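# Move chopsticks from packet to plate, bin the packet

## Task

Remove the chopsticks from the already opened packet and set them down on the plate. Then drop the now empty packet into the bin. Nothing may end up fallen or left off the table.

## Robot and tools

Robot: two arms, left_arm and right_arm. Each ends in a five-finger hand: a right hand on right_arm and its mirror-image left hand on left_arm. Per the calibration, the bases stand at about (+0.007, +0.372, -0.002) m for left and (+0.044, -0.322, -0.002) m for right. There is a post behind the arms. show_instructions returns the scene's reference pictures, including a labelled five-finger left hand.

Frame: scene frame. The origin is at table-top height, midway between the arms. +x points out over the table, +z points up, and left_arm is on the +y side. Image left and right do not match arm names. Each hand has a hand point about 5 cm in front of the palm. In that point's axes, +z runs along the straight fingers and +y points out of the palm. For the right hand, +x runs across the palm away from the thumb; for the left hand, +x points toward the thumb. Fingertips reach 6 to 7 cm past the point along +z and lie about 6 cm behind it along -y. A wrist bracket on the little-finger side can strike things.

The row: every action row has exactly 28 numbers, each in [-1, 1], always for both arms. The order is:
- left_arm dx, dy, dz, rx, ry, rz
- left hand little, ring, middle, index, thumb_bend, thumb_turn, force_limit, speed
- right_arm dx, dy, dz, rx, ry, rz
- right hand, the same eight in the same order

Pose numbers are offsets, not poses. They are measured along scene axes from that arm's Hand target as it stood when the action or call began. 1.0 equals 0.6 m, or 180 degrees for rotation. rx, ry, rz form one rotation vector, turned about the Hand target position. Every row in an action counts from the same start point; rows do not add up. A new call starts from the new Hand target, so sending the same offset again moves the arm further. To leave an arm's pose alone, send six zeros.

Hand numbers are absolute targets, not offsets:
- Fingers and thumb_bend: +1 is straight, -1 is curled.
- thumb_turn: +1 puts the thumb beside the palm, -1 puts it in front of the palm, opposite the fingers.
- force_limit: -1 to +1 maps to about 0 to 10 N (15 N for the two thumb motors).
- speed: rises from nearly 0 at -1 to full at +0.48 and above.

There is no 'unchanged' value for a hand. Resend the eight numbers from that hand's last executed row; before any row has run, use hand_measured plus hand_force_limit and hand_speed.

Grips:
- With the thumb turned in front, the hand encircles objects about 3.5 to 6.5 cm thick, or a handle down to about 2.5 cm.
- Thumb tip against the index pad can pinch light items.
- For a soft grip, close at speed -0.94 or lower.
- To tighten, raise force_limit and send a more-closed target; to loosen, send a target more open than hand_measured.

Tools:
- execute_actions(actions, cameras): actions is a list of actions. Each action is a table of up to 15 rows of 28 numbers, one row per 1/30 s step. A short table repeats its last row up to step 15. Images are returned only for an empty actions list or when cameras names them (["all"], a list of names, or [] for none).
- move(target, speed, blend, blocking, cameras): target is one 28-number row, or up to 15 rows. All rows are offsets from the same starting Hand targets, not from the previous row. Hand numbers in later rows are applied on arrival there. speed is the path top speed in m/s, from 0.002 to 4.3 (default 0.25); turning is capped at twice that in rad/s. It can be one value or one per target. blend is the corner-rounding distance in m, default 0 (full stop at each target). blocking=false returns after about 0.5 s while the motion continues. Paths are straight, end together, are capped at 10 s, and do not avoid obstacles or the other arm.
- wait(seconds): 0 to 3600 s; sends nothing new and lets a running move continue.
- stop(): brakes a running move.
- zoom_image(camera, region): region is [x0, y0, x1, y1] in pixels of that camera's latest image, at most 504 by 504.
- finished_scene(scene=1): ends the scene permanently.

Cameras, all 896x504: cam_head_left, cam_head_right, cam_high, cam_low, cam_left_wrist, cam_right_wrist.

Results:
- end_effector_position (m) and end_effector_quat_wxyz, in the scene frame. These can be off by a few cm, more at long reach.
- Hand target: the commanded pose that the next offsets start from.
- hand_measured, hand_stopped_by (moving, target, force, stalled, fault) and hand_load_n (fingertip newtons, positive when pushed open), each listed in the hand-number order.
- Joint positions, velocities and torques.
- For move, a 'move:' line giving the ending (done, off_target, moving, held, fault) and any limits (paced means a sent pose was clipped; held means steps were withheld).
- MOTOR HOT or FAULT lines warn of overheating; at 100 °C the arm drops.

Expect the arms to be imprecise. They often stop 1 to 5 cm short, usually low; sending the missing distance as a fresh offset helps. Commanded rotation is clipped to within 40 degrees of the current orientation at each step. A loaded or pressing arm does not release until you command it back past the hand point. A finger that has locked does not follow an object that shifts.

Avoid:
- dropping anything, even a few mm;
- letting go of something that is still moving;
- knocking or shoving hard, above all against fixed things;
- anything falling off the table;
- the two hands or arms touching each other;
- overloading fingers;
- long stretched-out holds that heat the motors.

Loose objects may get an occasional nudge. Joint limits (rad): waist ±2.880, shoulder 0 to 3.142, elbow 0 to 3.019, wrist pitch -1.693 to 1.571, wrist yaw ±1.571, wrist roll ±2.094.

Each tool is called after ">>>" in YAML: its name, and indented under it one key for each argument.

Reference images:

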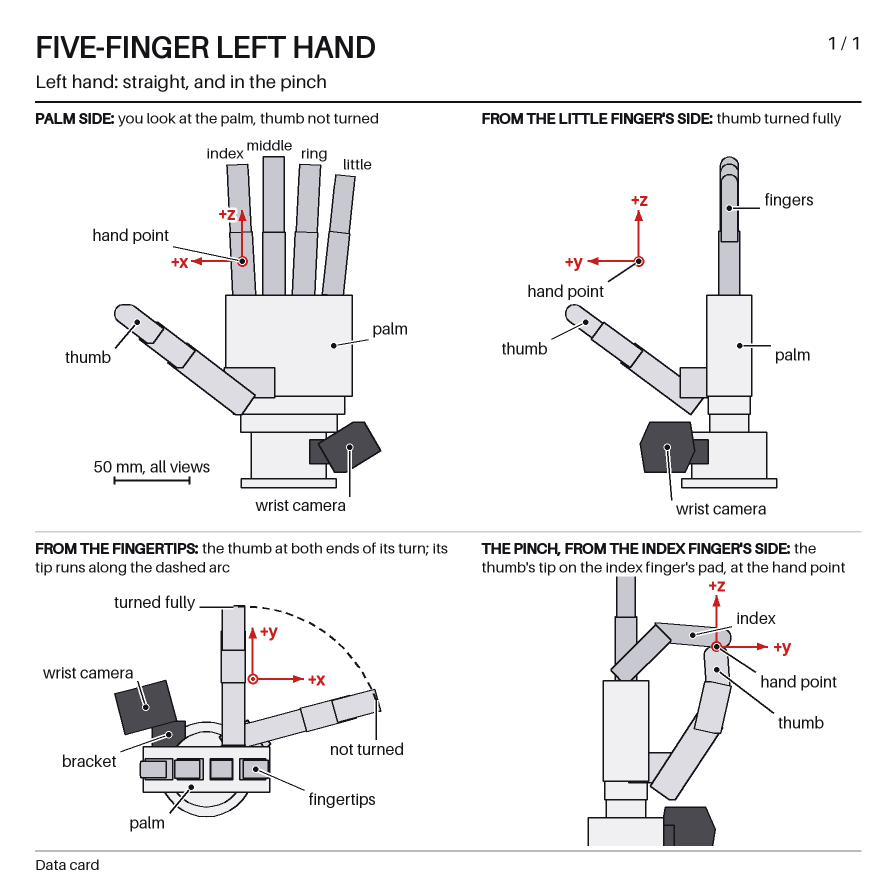

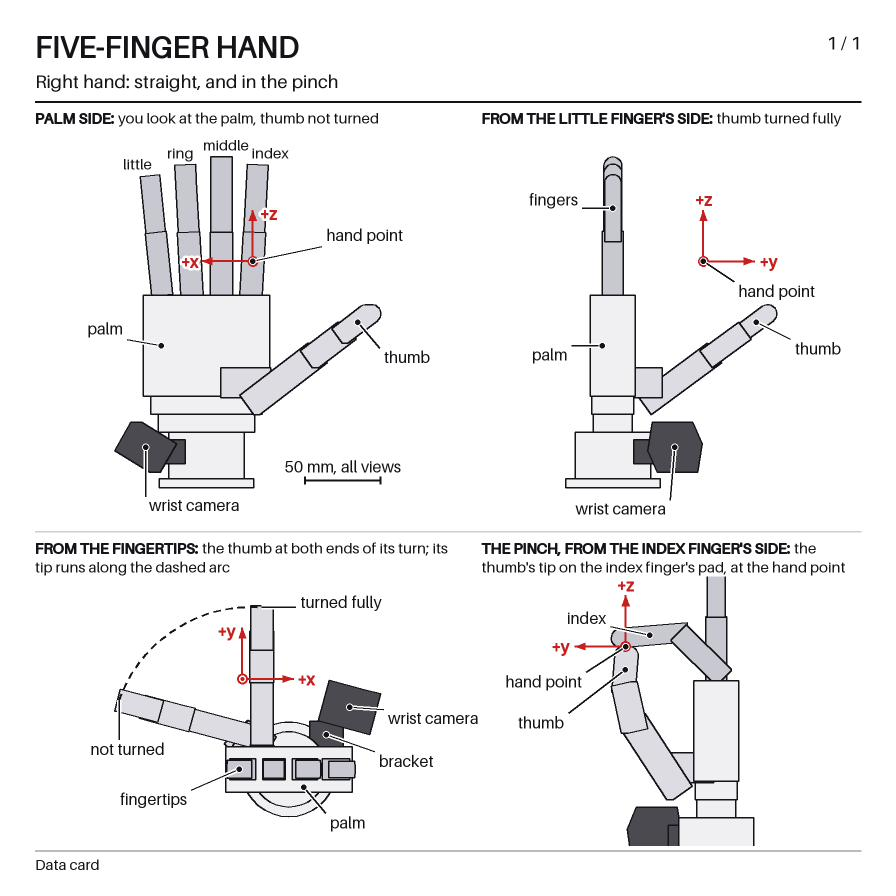

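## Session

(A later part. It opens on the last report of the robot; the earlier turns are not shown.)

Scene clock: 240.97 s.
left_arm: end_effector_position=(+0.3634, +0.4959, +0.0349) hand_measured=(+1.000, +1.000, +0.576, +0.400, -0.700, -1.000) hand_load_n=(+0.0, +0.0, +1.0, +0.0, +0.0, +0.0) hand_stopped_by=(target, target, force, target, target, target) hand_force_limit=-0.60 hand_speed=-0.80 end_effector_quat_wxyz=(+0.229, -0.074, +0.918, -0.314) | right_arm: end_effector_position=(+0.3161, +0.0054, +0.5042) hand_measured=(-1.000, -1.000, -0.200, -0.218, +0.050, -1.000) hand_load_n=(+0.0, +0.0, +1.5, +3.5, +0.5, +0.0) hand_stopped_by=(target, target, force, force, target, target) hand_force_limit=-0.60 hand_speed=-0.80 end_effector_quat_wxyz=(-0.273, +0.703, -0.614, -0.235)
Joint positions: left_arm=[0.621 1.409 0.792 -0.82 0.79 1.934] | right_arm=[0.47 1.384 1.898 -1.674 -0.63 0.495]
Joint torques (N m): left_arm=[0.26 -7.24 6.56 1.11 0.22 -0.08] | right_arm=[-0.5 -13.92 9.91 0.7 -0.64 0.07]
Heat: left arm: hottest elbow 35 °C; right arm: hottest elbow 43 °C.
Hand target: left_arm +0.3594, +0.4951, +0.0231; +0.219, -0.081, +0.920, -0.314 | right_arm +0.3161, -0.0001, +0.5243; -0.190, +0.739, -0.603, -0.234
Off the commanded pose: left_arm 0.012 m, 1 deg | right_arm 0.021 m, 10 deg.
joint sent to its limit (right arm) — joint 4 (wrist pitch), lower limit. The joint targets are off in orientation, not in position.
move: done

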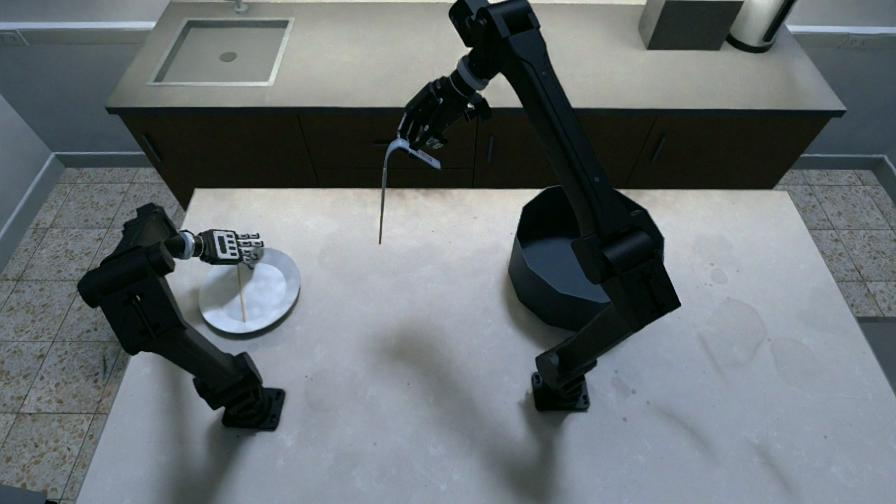

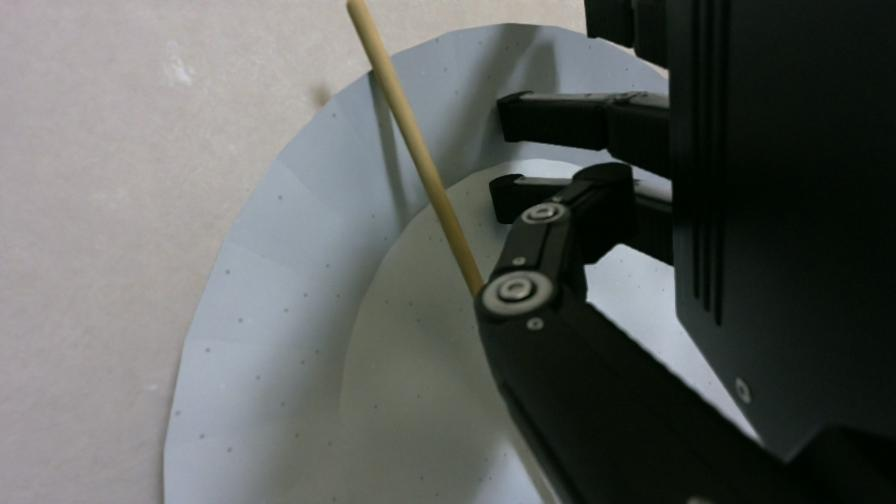

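>>> move:
  target: [0,0,0.067,0,0,0,1,1,0.4,0.4,-0.7,-1,-0.6,-0.8,0,0,0,0,0,0,-1,-1,-0.35,-0.35,0.05,-1,-0.6,-0.8]
  speed: 0.04
  cameras: ["cam_head_right","cam_left_wrist"]

>>> zoom_image:
  camera: "cam_head_right"
  region: [180, 220, 310, 350]

Scene clock: 243.30 s.
left_arm: end_effector_position=(+0.3452, +0.4859, +0.0450) hand_measured=(+1.000, +1.000, +0.576, +0.400, -0.700, -1.000) hand_load_n=(+0.0, +0.0, +0.0, +0.0, +0.0, +0.5) hand_stopped_by=(target, target, force, target, target, target) hand_force_limit=-0.60 hand_speed=-0.80 end_effector_quat_wxyz=(+0.205, -0.085, +0.920, -0.323) | right_arm: end_effector_position=(+0.3161, +0.0054, +0.5042) hand_measured=(-1.000, -1.000, -0.200, -0.218, +0.050, -1.000) hand_load_n=(+0.0, +0.0, +1.5, +3.5, +0.5, +0.0) hand_stopped_by=(target, target, force, force, target, target) hand_force_limit=-0.60 hand_speed=-0.80 end_effector_quat_wxyz=(-0.273, +0.703, -0.614, -0.235)
Joint positions: left_arm=[0.621 1.371 0.792 -0.913 0.782 1.934] | right_arm=[0.47 1.384 1.898 -1.674 -0.63 0.495]
Joint torques (N m): left_arm=[0.15 -9.41 10.54 -0.24 0.58 -0.09] | right_arm=[-0.67 -13.92 9.95 0.94 -0.64 0.16]
Heat: left arm: hottest elbow 35 °C; right arm: hottest elbow 43 °C.
Hand target: left_arm +0.3595, +0.4951, +0.0632; +0.219, -0.081, +0.920, -0.314 | right_arm +0.3161, -0.0001, +0.5243; -0.190, +0.739, -0.603, -0.234
Off the commanded pose: left_arm 0.025 m, 2 deg | right_arm 0.021 m, 10 deg.
joint sent to its limit (right arm) — joint 4 (wrist pitch), lower limit. The joint targets are off in orientation, not in position.
move: off_target (left_arm)

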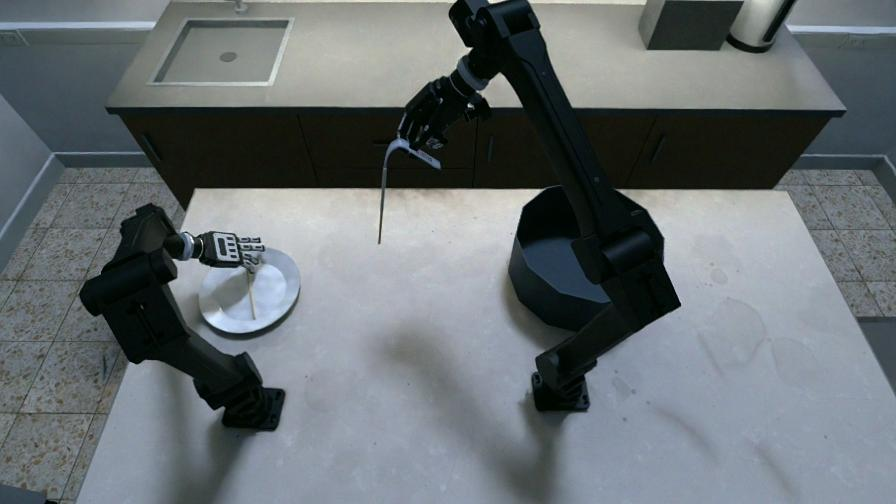

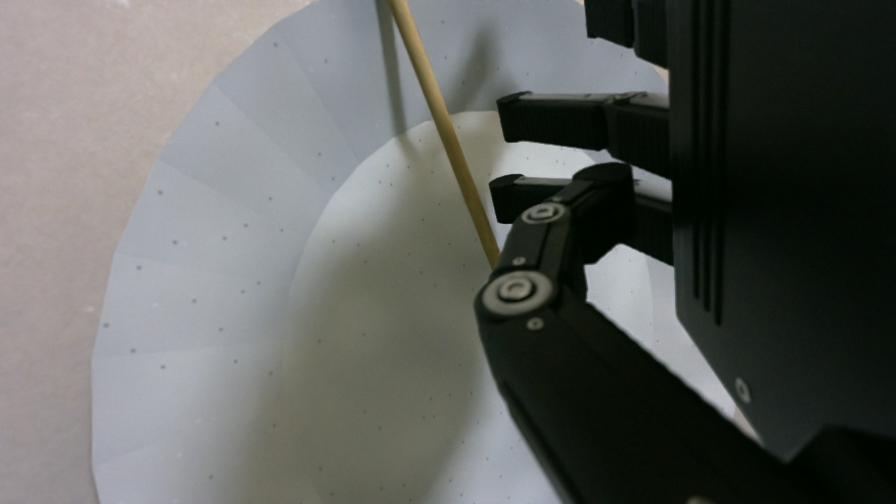

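Scaled by 3.877 from the camera's image (finer frame: 1280x720).

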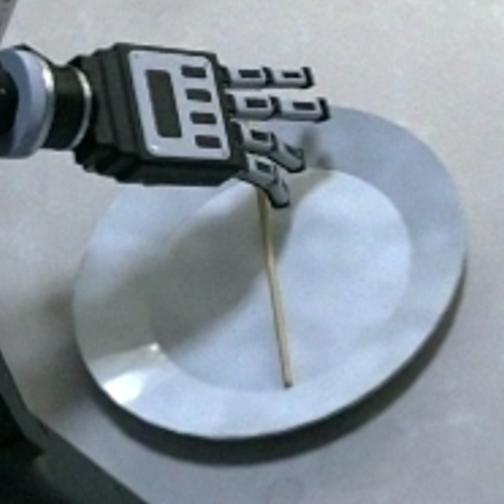

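>>> move:
  target: [0.015,0.015,0.08,0,0,0,1,1,0.4,0.4,-0.7,-1,-0.6,-0.8,0,0,0,0,0,0,-1,-1,-0.35,-0.35,0.05,-1,-0.6,-0.8]
  speed: 0.05
  cameras: ["cam_head_right","cam_left_wrist"]

>>> zoom_image:
  camera: "cam_head_right"
  region: [180, 220, 310, 350]

Scene clock: 245.07 s.
left_arm: end_effector_position=(+0.3565, +0.4933, +0.0920) hand_measured=(+1.000, +1.000, +0.576, +0.400, -0.700, -1.000) hand_load_n=(+0.0, +0.0, +0.0, +0.0, +0.0, +0.5) hand_stopped_by=(target, target, force, target, target, target) hand_force_limit=-0.60 hand_speed=-0.80 end_effector_quat_wxyz=(+0.202, -0.086, +0.920, -0.324) | right_arm: end_effector_position=(+0.3161, +0.0054, +0.5042) hand_measured=(-1.000, -1.000, -0.200, -0.218, +0.050, -1.000) hand_load_n=(+0.0, +0.0, +1.5, +3.5, +0.5, +0.0) hand_stopped_by=(target, target, force, force, target, target) hand_force_limit=-0.60 hand_speed=-0.80 end_effector_quat_wxyz=(-0.273, +0.703, -0.614, -0.235)
Joint positions: left_arm=[0.621 1.342 0.904 -1.062 0.782 1.934] | right_arm=[0.47 1.384 1.898 -1.674 -0.63 0.495]
Joint torques (N m): left_arm=[0.79 -9.52 11.12 -0.25 0.6 0.01] | right_arm=[-0.67 -13.16 10 0.85 -0.7 0.09]
Heat: left arm: hottest elbow 35 °C; right arm: hottest elbow 43 °C.
Hand target: left_arm +0.3685, +0.5041, +0.1113; +0.219, -0.081, +0.920, -0.314 | right_arm +0.3161, -0.0001, +0.5243; -0.190, +0.739, -0.603, -0.234
Off the commanded pose: left_arm 0.025 m, 2 deg | right_arm 0.021 m, 10 deg.
joint sent to its limit (right arm) — joint 4 (wrist pitch), lower limit. The joint targets are off in orientation, not in position.
move: off_target (left_arm)

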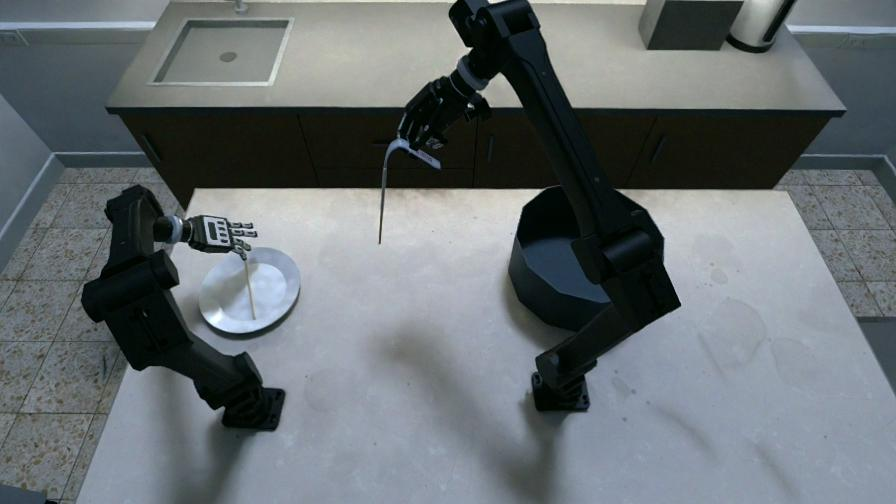

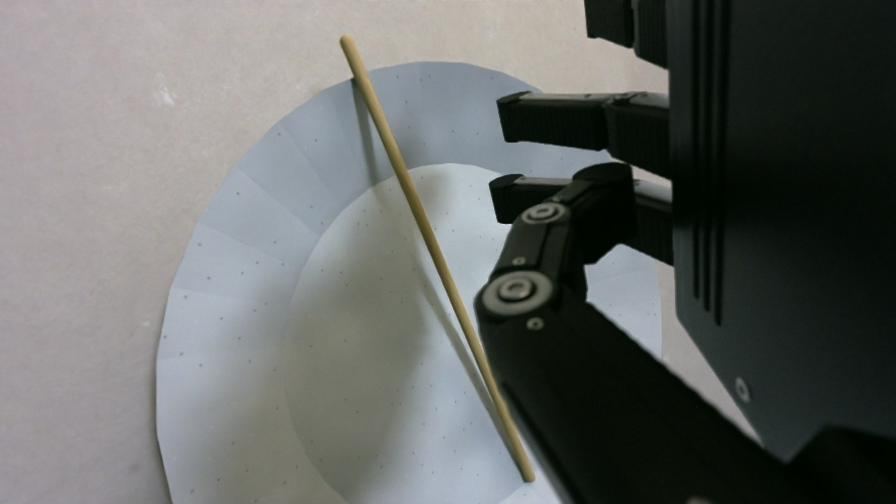

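Scaled by 3.877 from the camera's image (finer frame: 1280x720).

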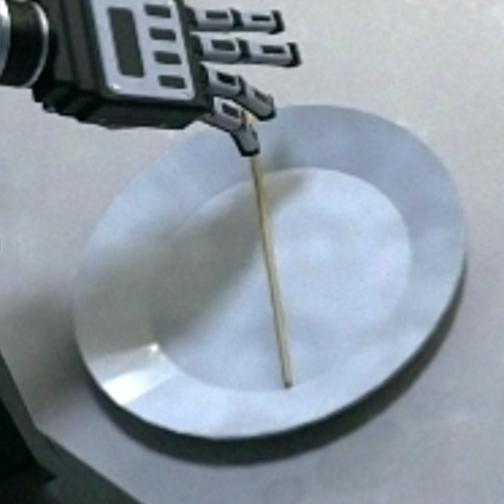

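>>> move:
  target:
    - [0.01,0.01,0.13,0,0,0,1,1,1,1,0.9,-1,-0.5,-0.6,0.03,0.005,-0.01,0,0,0,-1,-1,-0.35,-0.35,0.05,-1,-0.6,-0.8]
    - [0.1358,-0.3068,0.2312,-0.1830,-0.1994,0.2944,1,1,1,1,0.9,-1,-0.5,-0.6,0.24,0.042,-0.083,0,0,0,-1,-1,-0.35,-0.35,0.05,-1,-0.6,-0.8]
  speed: 0.15
  blend: 0.03
  cameras: ["all"]

Scene clock: 252.50 s.
left_arm: end_effector_position=(+0.4496, +0.3238, +0.2582) hand_measured=(+1.000, +1.000, +1.000, +1.000, +0.900, -1.000) hand_load_n=(+0.0, +0.0, +0.0, +0.0, +0.0, +0.0) hand_stopped_by=(target, target, target, target, target, target) hand_force_limit=-0.50 hand_speed=-0.60 end_effector_quat_wxyz=(+0.565, -0.428, +0.561, -0.427) | right_arm: end_effector_position=(+0.4491, +0.0272, +0.4713) hand_measured=(-1.000, -1.000, -0.200, -0.218, +0.050, -1.000) hand_load_n=(+0.0, +0.0, +1.5, +3.5, +0.5, +0.0) hand_stopped_by=(target, target, force, force, target, target) hand_force_limit=-0.60 hand_speed=-0.80 end_effector_quat_wxyz=(-0.278, +0.699, -0.619, -0.226)
Joint positions: left_arm=[-0.098 0.834 0.484 0.354 -0.145 0.273] | right_arm=[0.386 1.702 2.181 -1.674 -0.645 0.417]
Joint torques (N m): left_arm=[-0.09 -1.14 8.65 3.11 -0.02 -0.09] | right_arm=[-0.5 -16.26 9.95 0.66 -0.6 -0.13]
Heat: left arm: hottest elbow 35 °C; right arm: hottest elbow 43 °C.
Hand target: left_arm +0.4500, +0.3201, +0.2499; +0.561, -0.430, +0.561, -0.431 | right_arm +0.4601, +0.0251, +0.4747; -0.190, +0.739, -0.603, -0.234
Off the commanded pose: left_arm 0.009 m, 1 deg | right_arm 0.012 m, 11 deg.
joint sent to its limit (right arm) — joint 4 (wrist pitch), lower limit. The joint targets are off in orientation, not in position.
move: off_target (right_arm)

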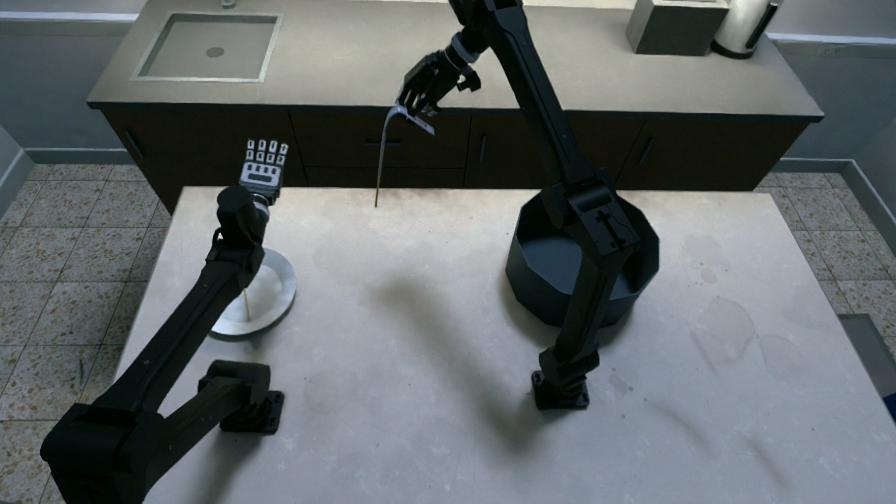

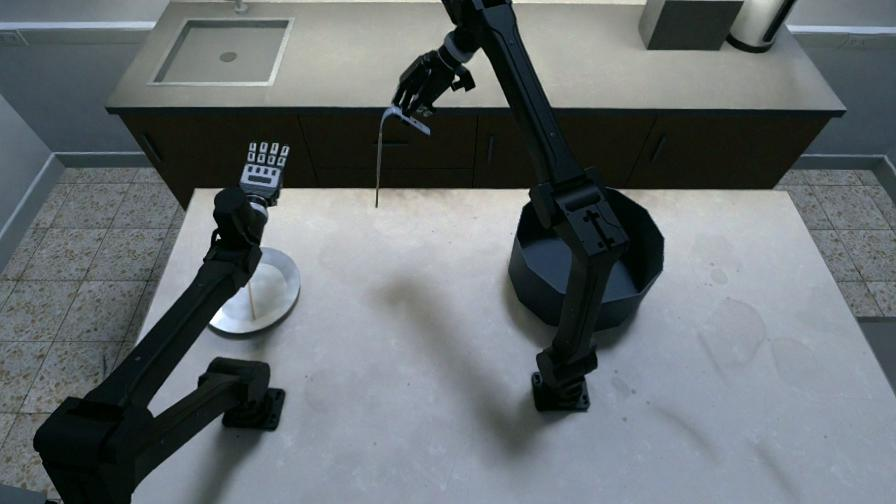

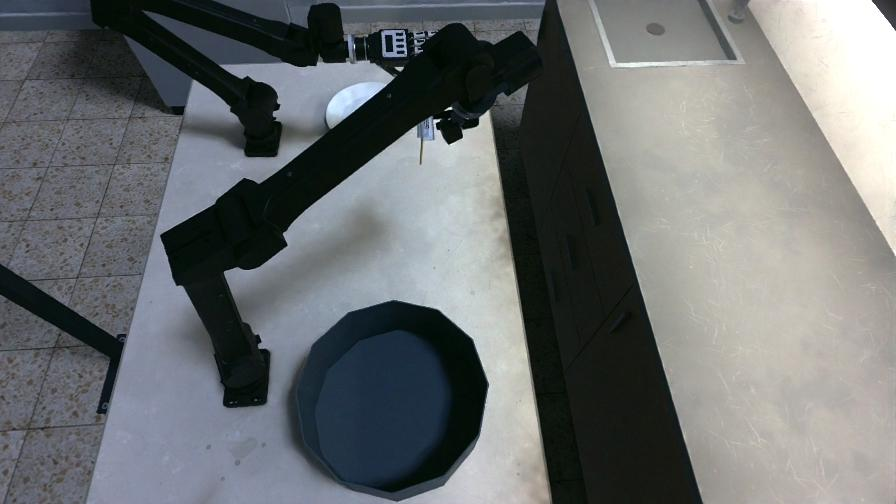

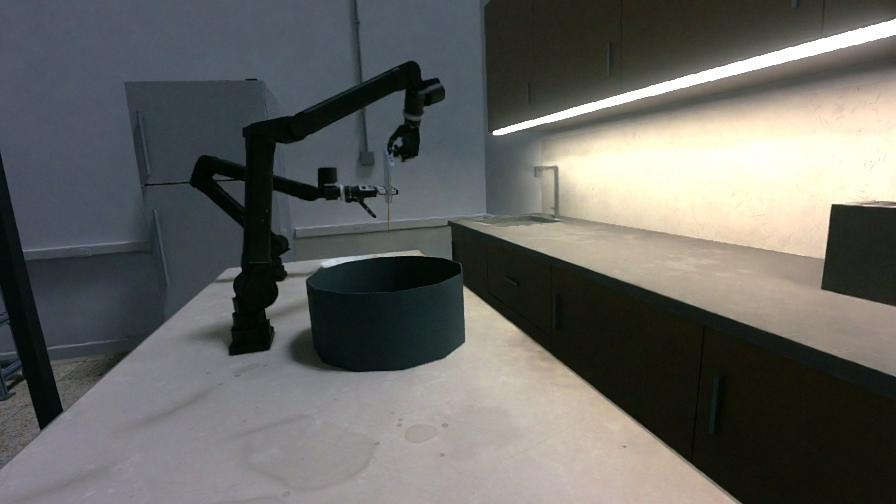

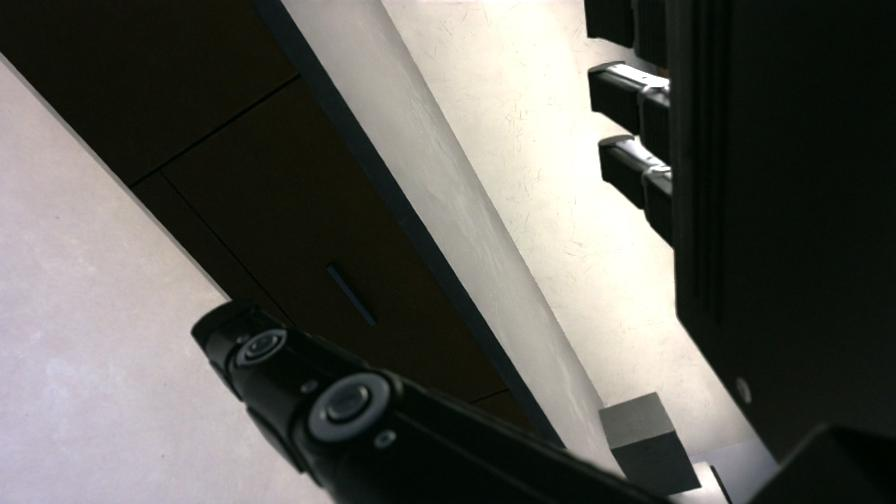

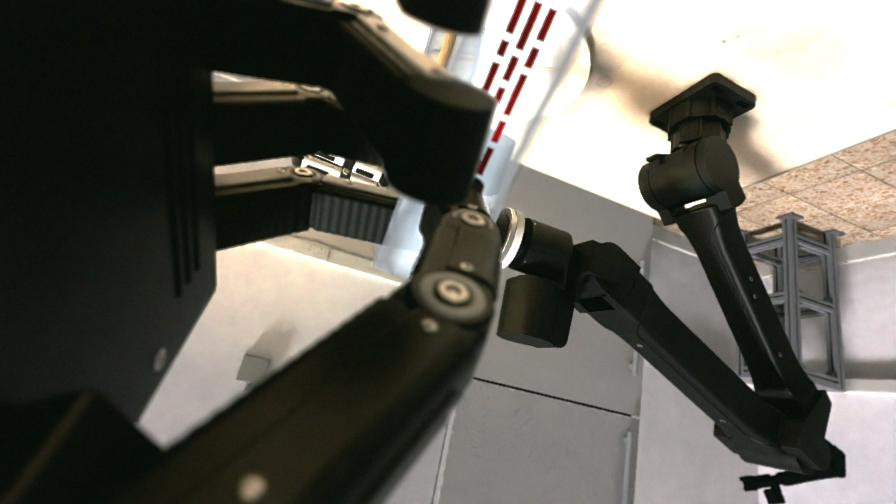

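>>> zoom_image:
  camera: "cam_low"
  region: [330, 90, 450, 260]

>>> zoom_image:
  camera: "cam_head_left"
  region: [340, 70, 460, 230]

>>> zoom_image:
  camera: "cam_high"
  region: [360, 60, 500, 200]

Scaled by 2.965 from the camera's image (finer frame: 1280x720).

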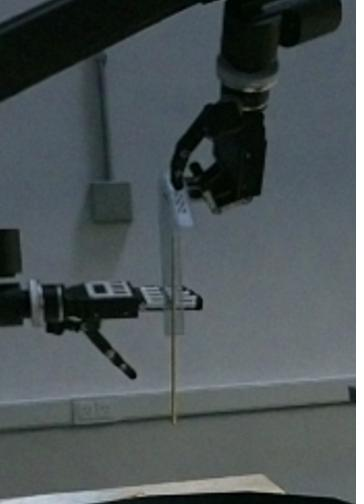

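Scaled by 3.150 from the camera's image (finer frame: 1280x720).

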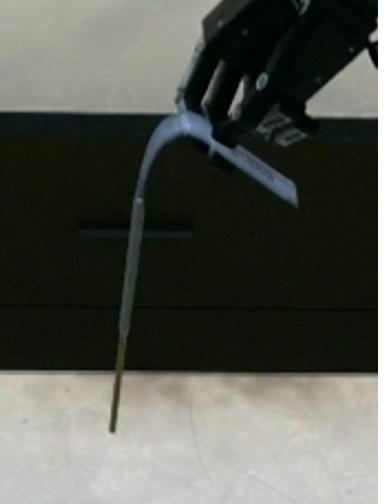

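Scaled by 3.600 from the camera's image (finer frame: 1280x720).

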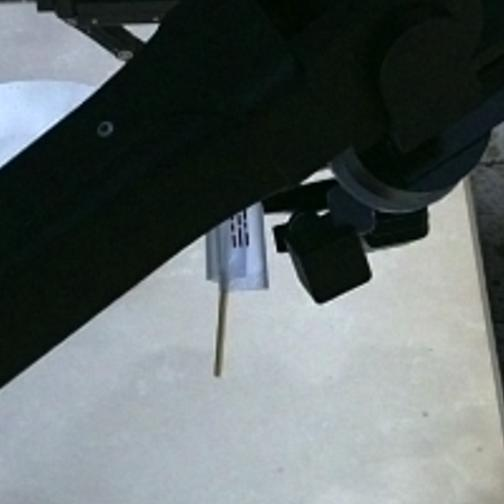

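>>> move:
  target:
    - [0,-0.0335,-0.0167,-0.5107,0.033,0.0333,1,1,1,1,0.9,-1,-0.5,-0.6,0,0,0,0,0,0,-1,-1,-0.35,-0.35,0.05,-1,-0.6,-0.8]
    - [-0.0617,-0.2335,-0.03,-0.5107,0.033,0.0333,1,1,1,1,0.9,-1,-0.5,-0.6,0,0,0,0,0,0,-1,-1,-0.35,-0.35,0.05,-1,-0.6,-0.8]
  speed: [0.25,0.12]
  blend: 0.02
  cameras: ["cam_head_left","cam_low","cam_left_wrist","cam_high"]

Scene clock: 258.83 s.
left_arm: end_effector_position=(+0.4129, +0.1832, +0.2323) hand_measured=(+1.000, +1.000, +1.000, +1.000, +0.900, -1.000) hand_load_n=(+0.0, +0.0, +0.0, +0.0, +0.0, +0.0) hand_stopped_by=(target, target, target, target, target, target) hand_force_limit=-0.50 hand_speed=-0.60 end_effector_quat_wxyz=(-0.080, +0.749, -0.089, +0.652) | right_arm: end_effector_position=(+0.4491, +0.0272, +0.4713) hand_measured=(-1.000, -1.000, -0.200, -0.218, +0.050, -1.000) hand_load_n=(+0.0, +0.0, +1.5, +3.5, +1.0, +0.0) hand_stopped_by=(target, target, force, force, target, target) hand_force_limit=-0.60 hand_speed=-0.80 end_effector_quat_wxyz=(-0.278, +0.699, -0.619, -0.226)
Joint positions: left_arm=[-0.485 0.963 0.34 0.463 -0.525 -1.411] | right_arm=[0.386 1.702 2.181 -1.674 -0.645 0.417]
Joint torques (N m): left_arm=[-0.15 -1.55 8.38 3.04 -0.08 -0.14] | right_arm=[-0.44 -17.61 9.83 0.68 -0.58 -0.08]
Heat: left arm: hottest elbow 35 °C; right arm: hottest elbow 43 °C.
Hand target: left_arm +0.4130, +0.1800, +0.2319; -0.074, +0.747, -0.085, +0.655 | right_arm +0.4601, +0.0251, +0.4747; -0.190, +0.739, -0.603, -0.234
Off the commanded pose: left_arm 0.003 m, 1 deg | right_arm 0.012 m, 11 deg.
joint sent to its limit (right arm) — joint 4 (wrist pitch), lower limit. The joint targets are off in orientation, not in position.
move: done
Images, in order (width x height): cam_head_left 896x504, cam_high 896x504, cam_low 896x504, cam_left_wrist 896x504.

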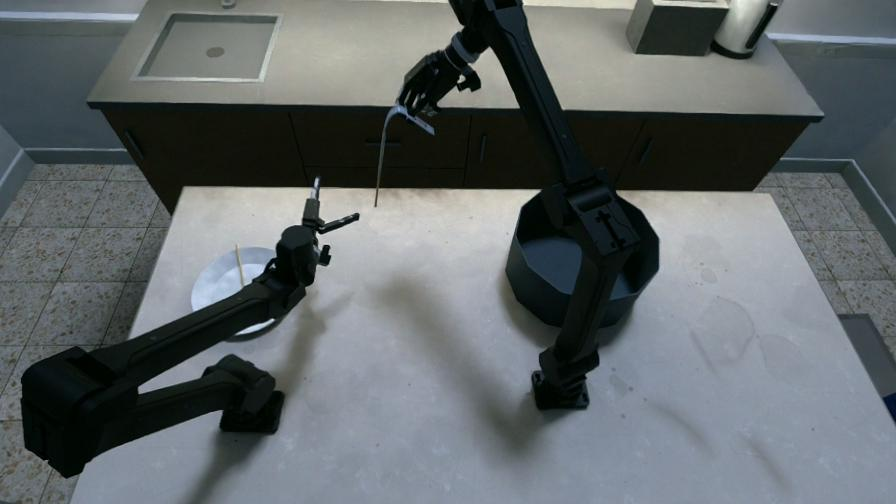

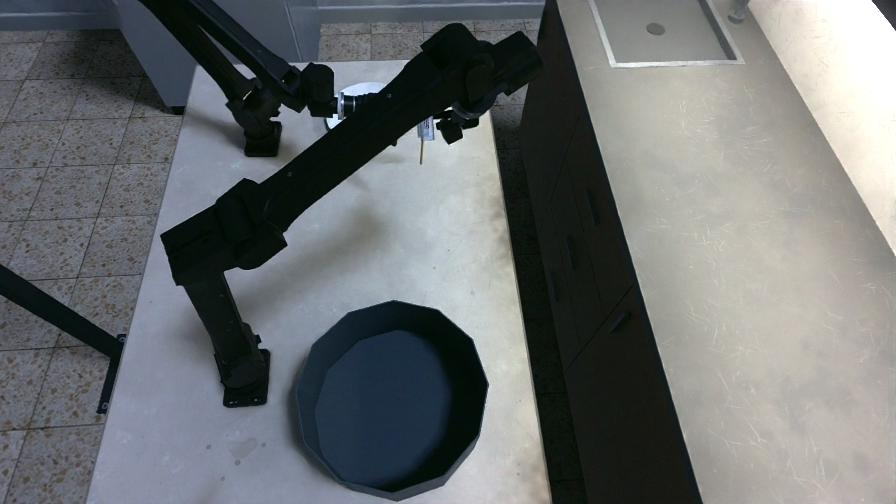

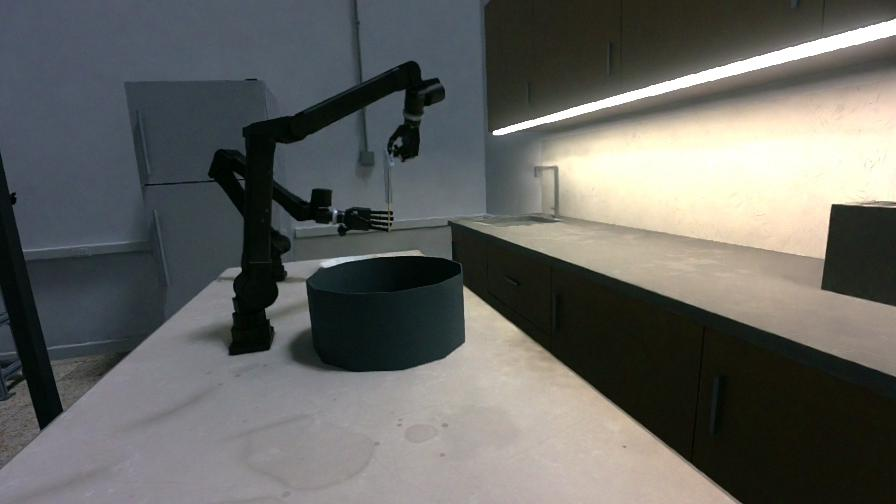

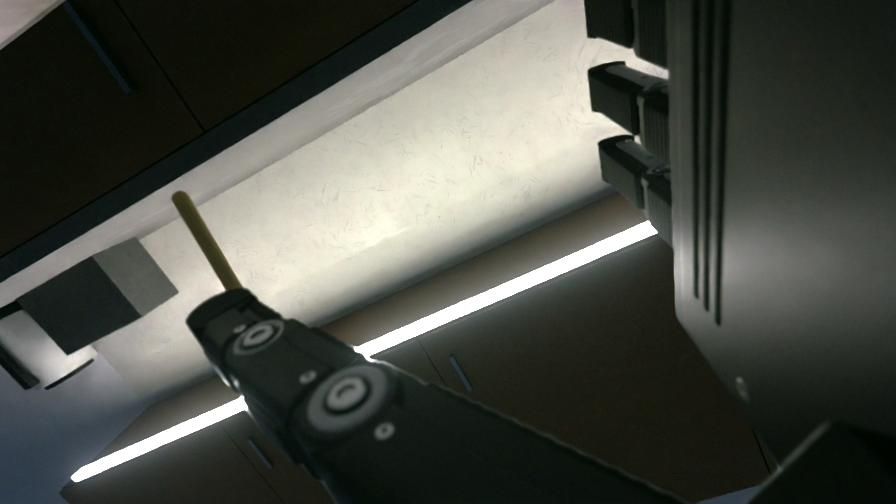

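>>> move:
  target: [0,-0.14,0,0,0,0,1,1,1,1,0.9,-1,-0.5,-0.6,0,0,0,0,0,0,-1,-1,-0.35,-0.35,0.05,-1,-0.6,-0.8]
  speed: 0.1
  cameras: ["cam_low","cam_left_wrist","cam_head_left"]

Scene clock: 260.40 s.
left_arm: end_effector_position=(+0.4023, +0.1090, +0.2089) hand_measured=(+1.000, +1.000, +1.000, +1.000, +0.900, -1.000) hand_load_n=(+0.0, -0.5, +0.0, +0.0, +0.0, -0.5) hand_stopped_by=(target, target, target, target, target, target) hand_force_limit=-0.50 hand_speed=-0.60 end_effector_quat_wxyz=(-0.089, +0.757, -0.101, +0.639) | right_arm: end_effector_position=(+0.4491, +0.0272, +0.4713) hand_measured=(-1.000, -1.000, -0.200, -0.218, +0.050, -1.000) hand_load_n=(+0.0, +0.0, +1.5, +3.5, +0.5, +0.0) hand_stopped_by=(target, target, force, force, target, target) hand_force_limit=-0.60 hand_speed=-0.80 end_effector_quat_wxyz=(-0.278, +0.699, -0.619, -0.226)
Joint positions: left_arm=[-0.733 1.143 0.409 0.499 -0.768 -1.464] | right_arm=[0.386 1.702 2.181 -1.674 -0.645 0.417]
Joint torques (N m): left_arm=[-0.03 -3.37 11.06 2.82 -0.17 -0.12] | right_arm=[-0.67 -16.85 9.84 0.62 -0.64 -0.12]
Heat: left arm: hottest elbow 35 °C; right arm: hottest elbow 43 °C.
Hand target: left_arm +0.4130, +0.0959, +0.2320; -0.074, +0.747, -0.085, +0.655 | right_arm +0.4601, +0.0251, +0.4747; -0.190, +0.739, -0.603, -0.234
Off the commanded pose: left_arm 0.029 m, 3 deg | right_arm 0.012 m, 11 deg.
joint sent to its limit (right arm) — joint 4 (wrist pitch), lower limit. The joint targets are off in orientation, not in position.
move: off_target (left_arm)
Images, in order (width x height): cam_head_left 896x504, cam_low 896x504, cam_left_wrist 896x504.

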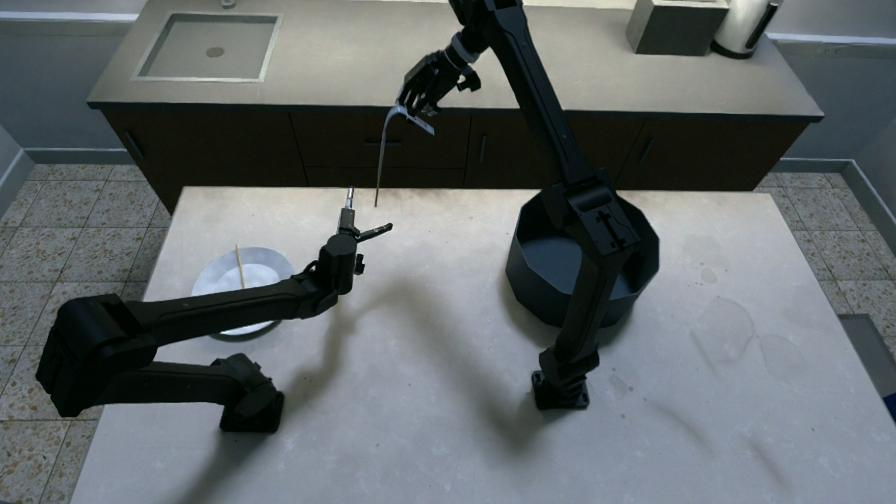

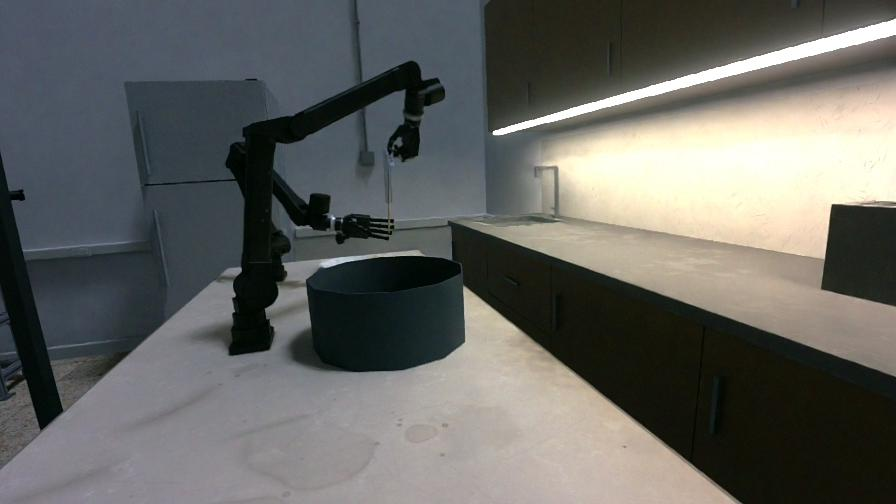

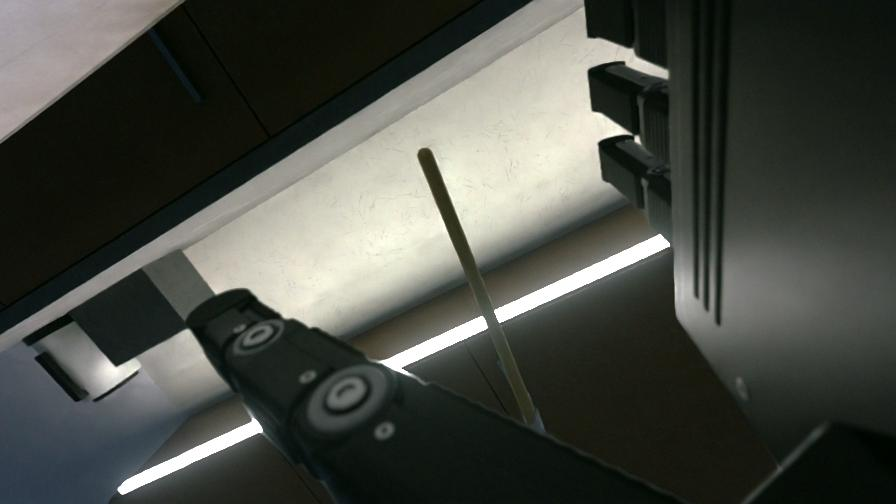

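>>> move:
  target:
    - [0.02,-0.07,0.035,0,0,0,1,1,1,1,0.9,-1,-0.5,-0.6,0,0,0,0,0,0,-1,-1,-0.35,-0.35,0.05,-1,-0.6,-0.8]
  speed: 0.08
  cameras: ["cam_low","cam_left_wrist","cam_head_left"]

Scene clock: 261.73 s.
left_arm: end_effector_position=(+0.4165, +0.0668, +0.2404) hand_measured=(+1.000, +1.000, +1.000, +1.000, +0.900, -1.000) hand_load_n=(+0.0, +0.0, +0.0, +0.5, +0.0, -0.5) hand_stopped_by=(target, target, target, target, target, target) hand_force_limit=-0.50 hand_speed=-0.60 end_effector_quat_wxyz=(-0.081, +0.749, -0.091, +0.652) | right_arm: end_effector_position=(+0.4491, +0.0272, +0.4713) hand_measured=(-1.000, -1.000, -0.200, -0.218, +0.050, -1.000) hand_load_n=(+0.0, +0.0, +1.5, +3.5, +0.5, +0.0) hand_stopped_by=(target, target, force, force, target, target) hand_force_limit=-0.60 hand_speed=-0.80 end_effector_quat_wxyz=(-0.278, +0.699, -0.619, -0.226)
Joint positions: left_arm=[-0.796 1.211 0.533 0.473 -0.83 -1.48] | right_arm=[0.386 1.702 2.181 -1.674 -0.645 0.417]
Joint torques (N m): left_arm=[-0.09 -4.95 11.41 1.24 -0.16 -0.13] | right_arm=[-0.38 -16.79 10.04 0.8 -0.65 -0.09]
Heat: left arm: hottest elbow 35 °C; right arm: hottest elbow 44 °C.
Hand target: left_arm +0.4249, +0.0540, +0.2530; -0.074, +0.747, -0.085, +0.655 | right_arm +0.4601, +0.0251, +0.4747; -0.190, +0.739, -0.603, -0.234
Off the commanded pose: left_arm 0.020 m, 1 deg | right_arm 0.012 m, 11 deg.
joint sent to its limit (right arm) — joint 4 (wrist pitch), lower limit. The joint targets are off in orientation, not in position.
move: off_target (left_arm)
Images, in order (width x height): cam_head_left 896x504, cam_low 896x504, cam_left_wrist 896x504.

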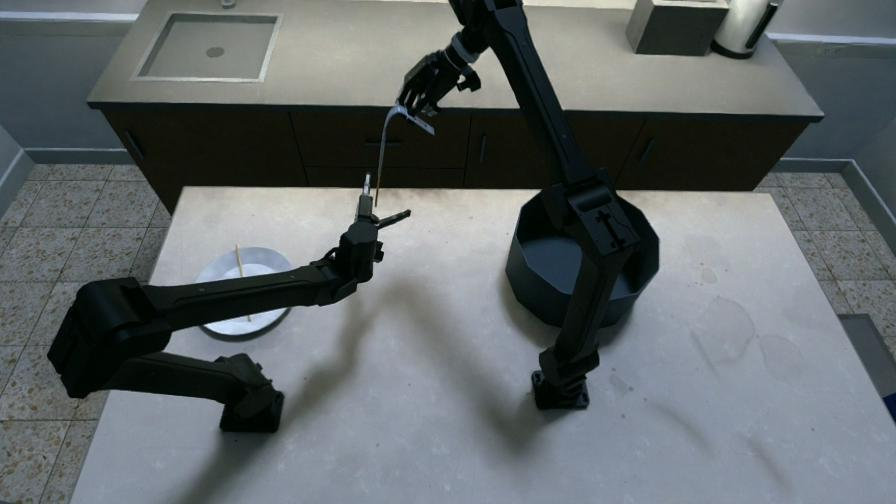

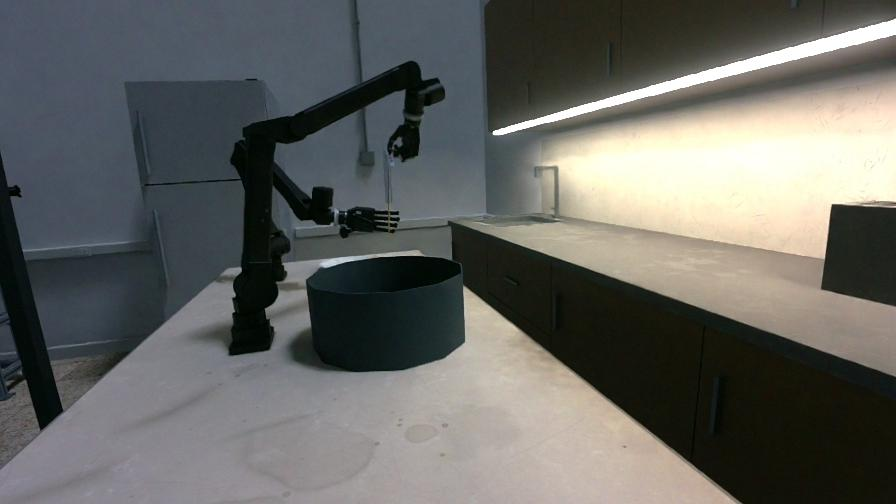

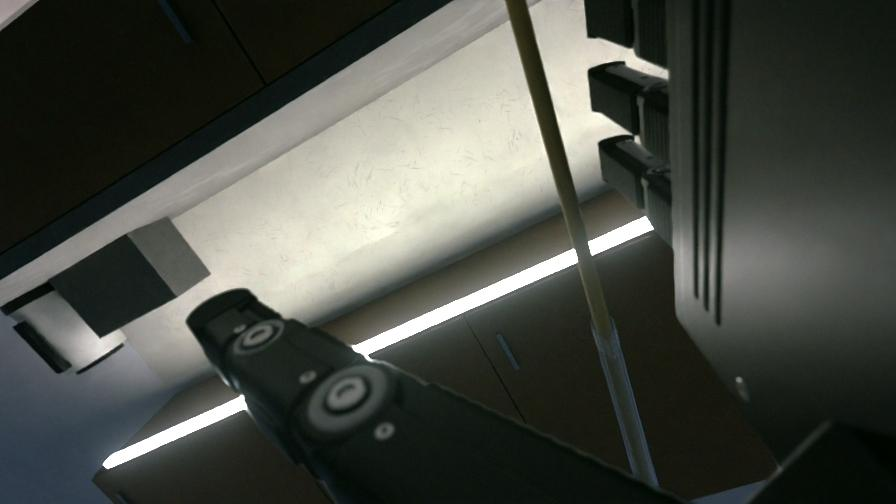

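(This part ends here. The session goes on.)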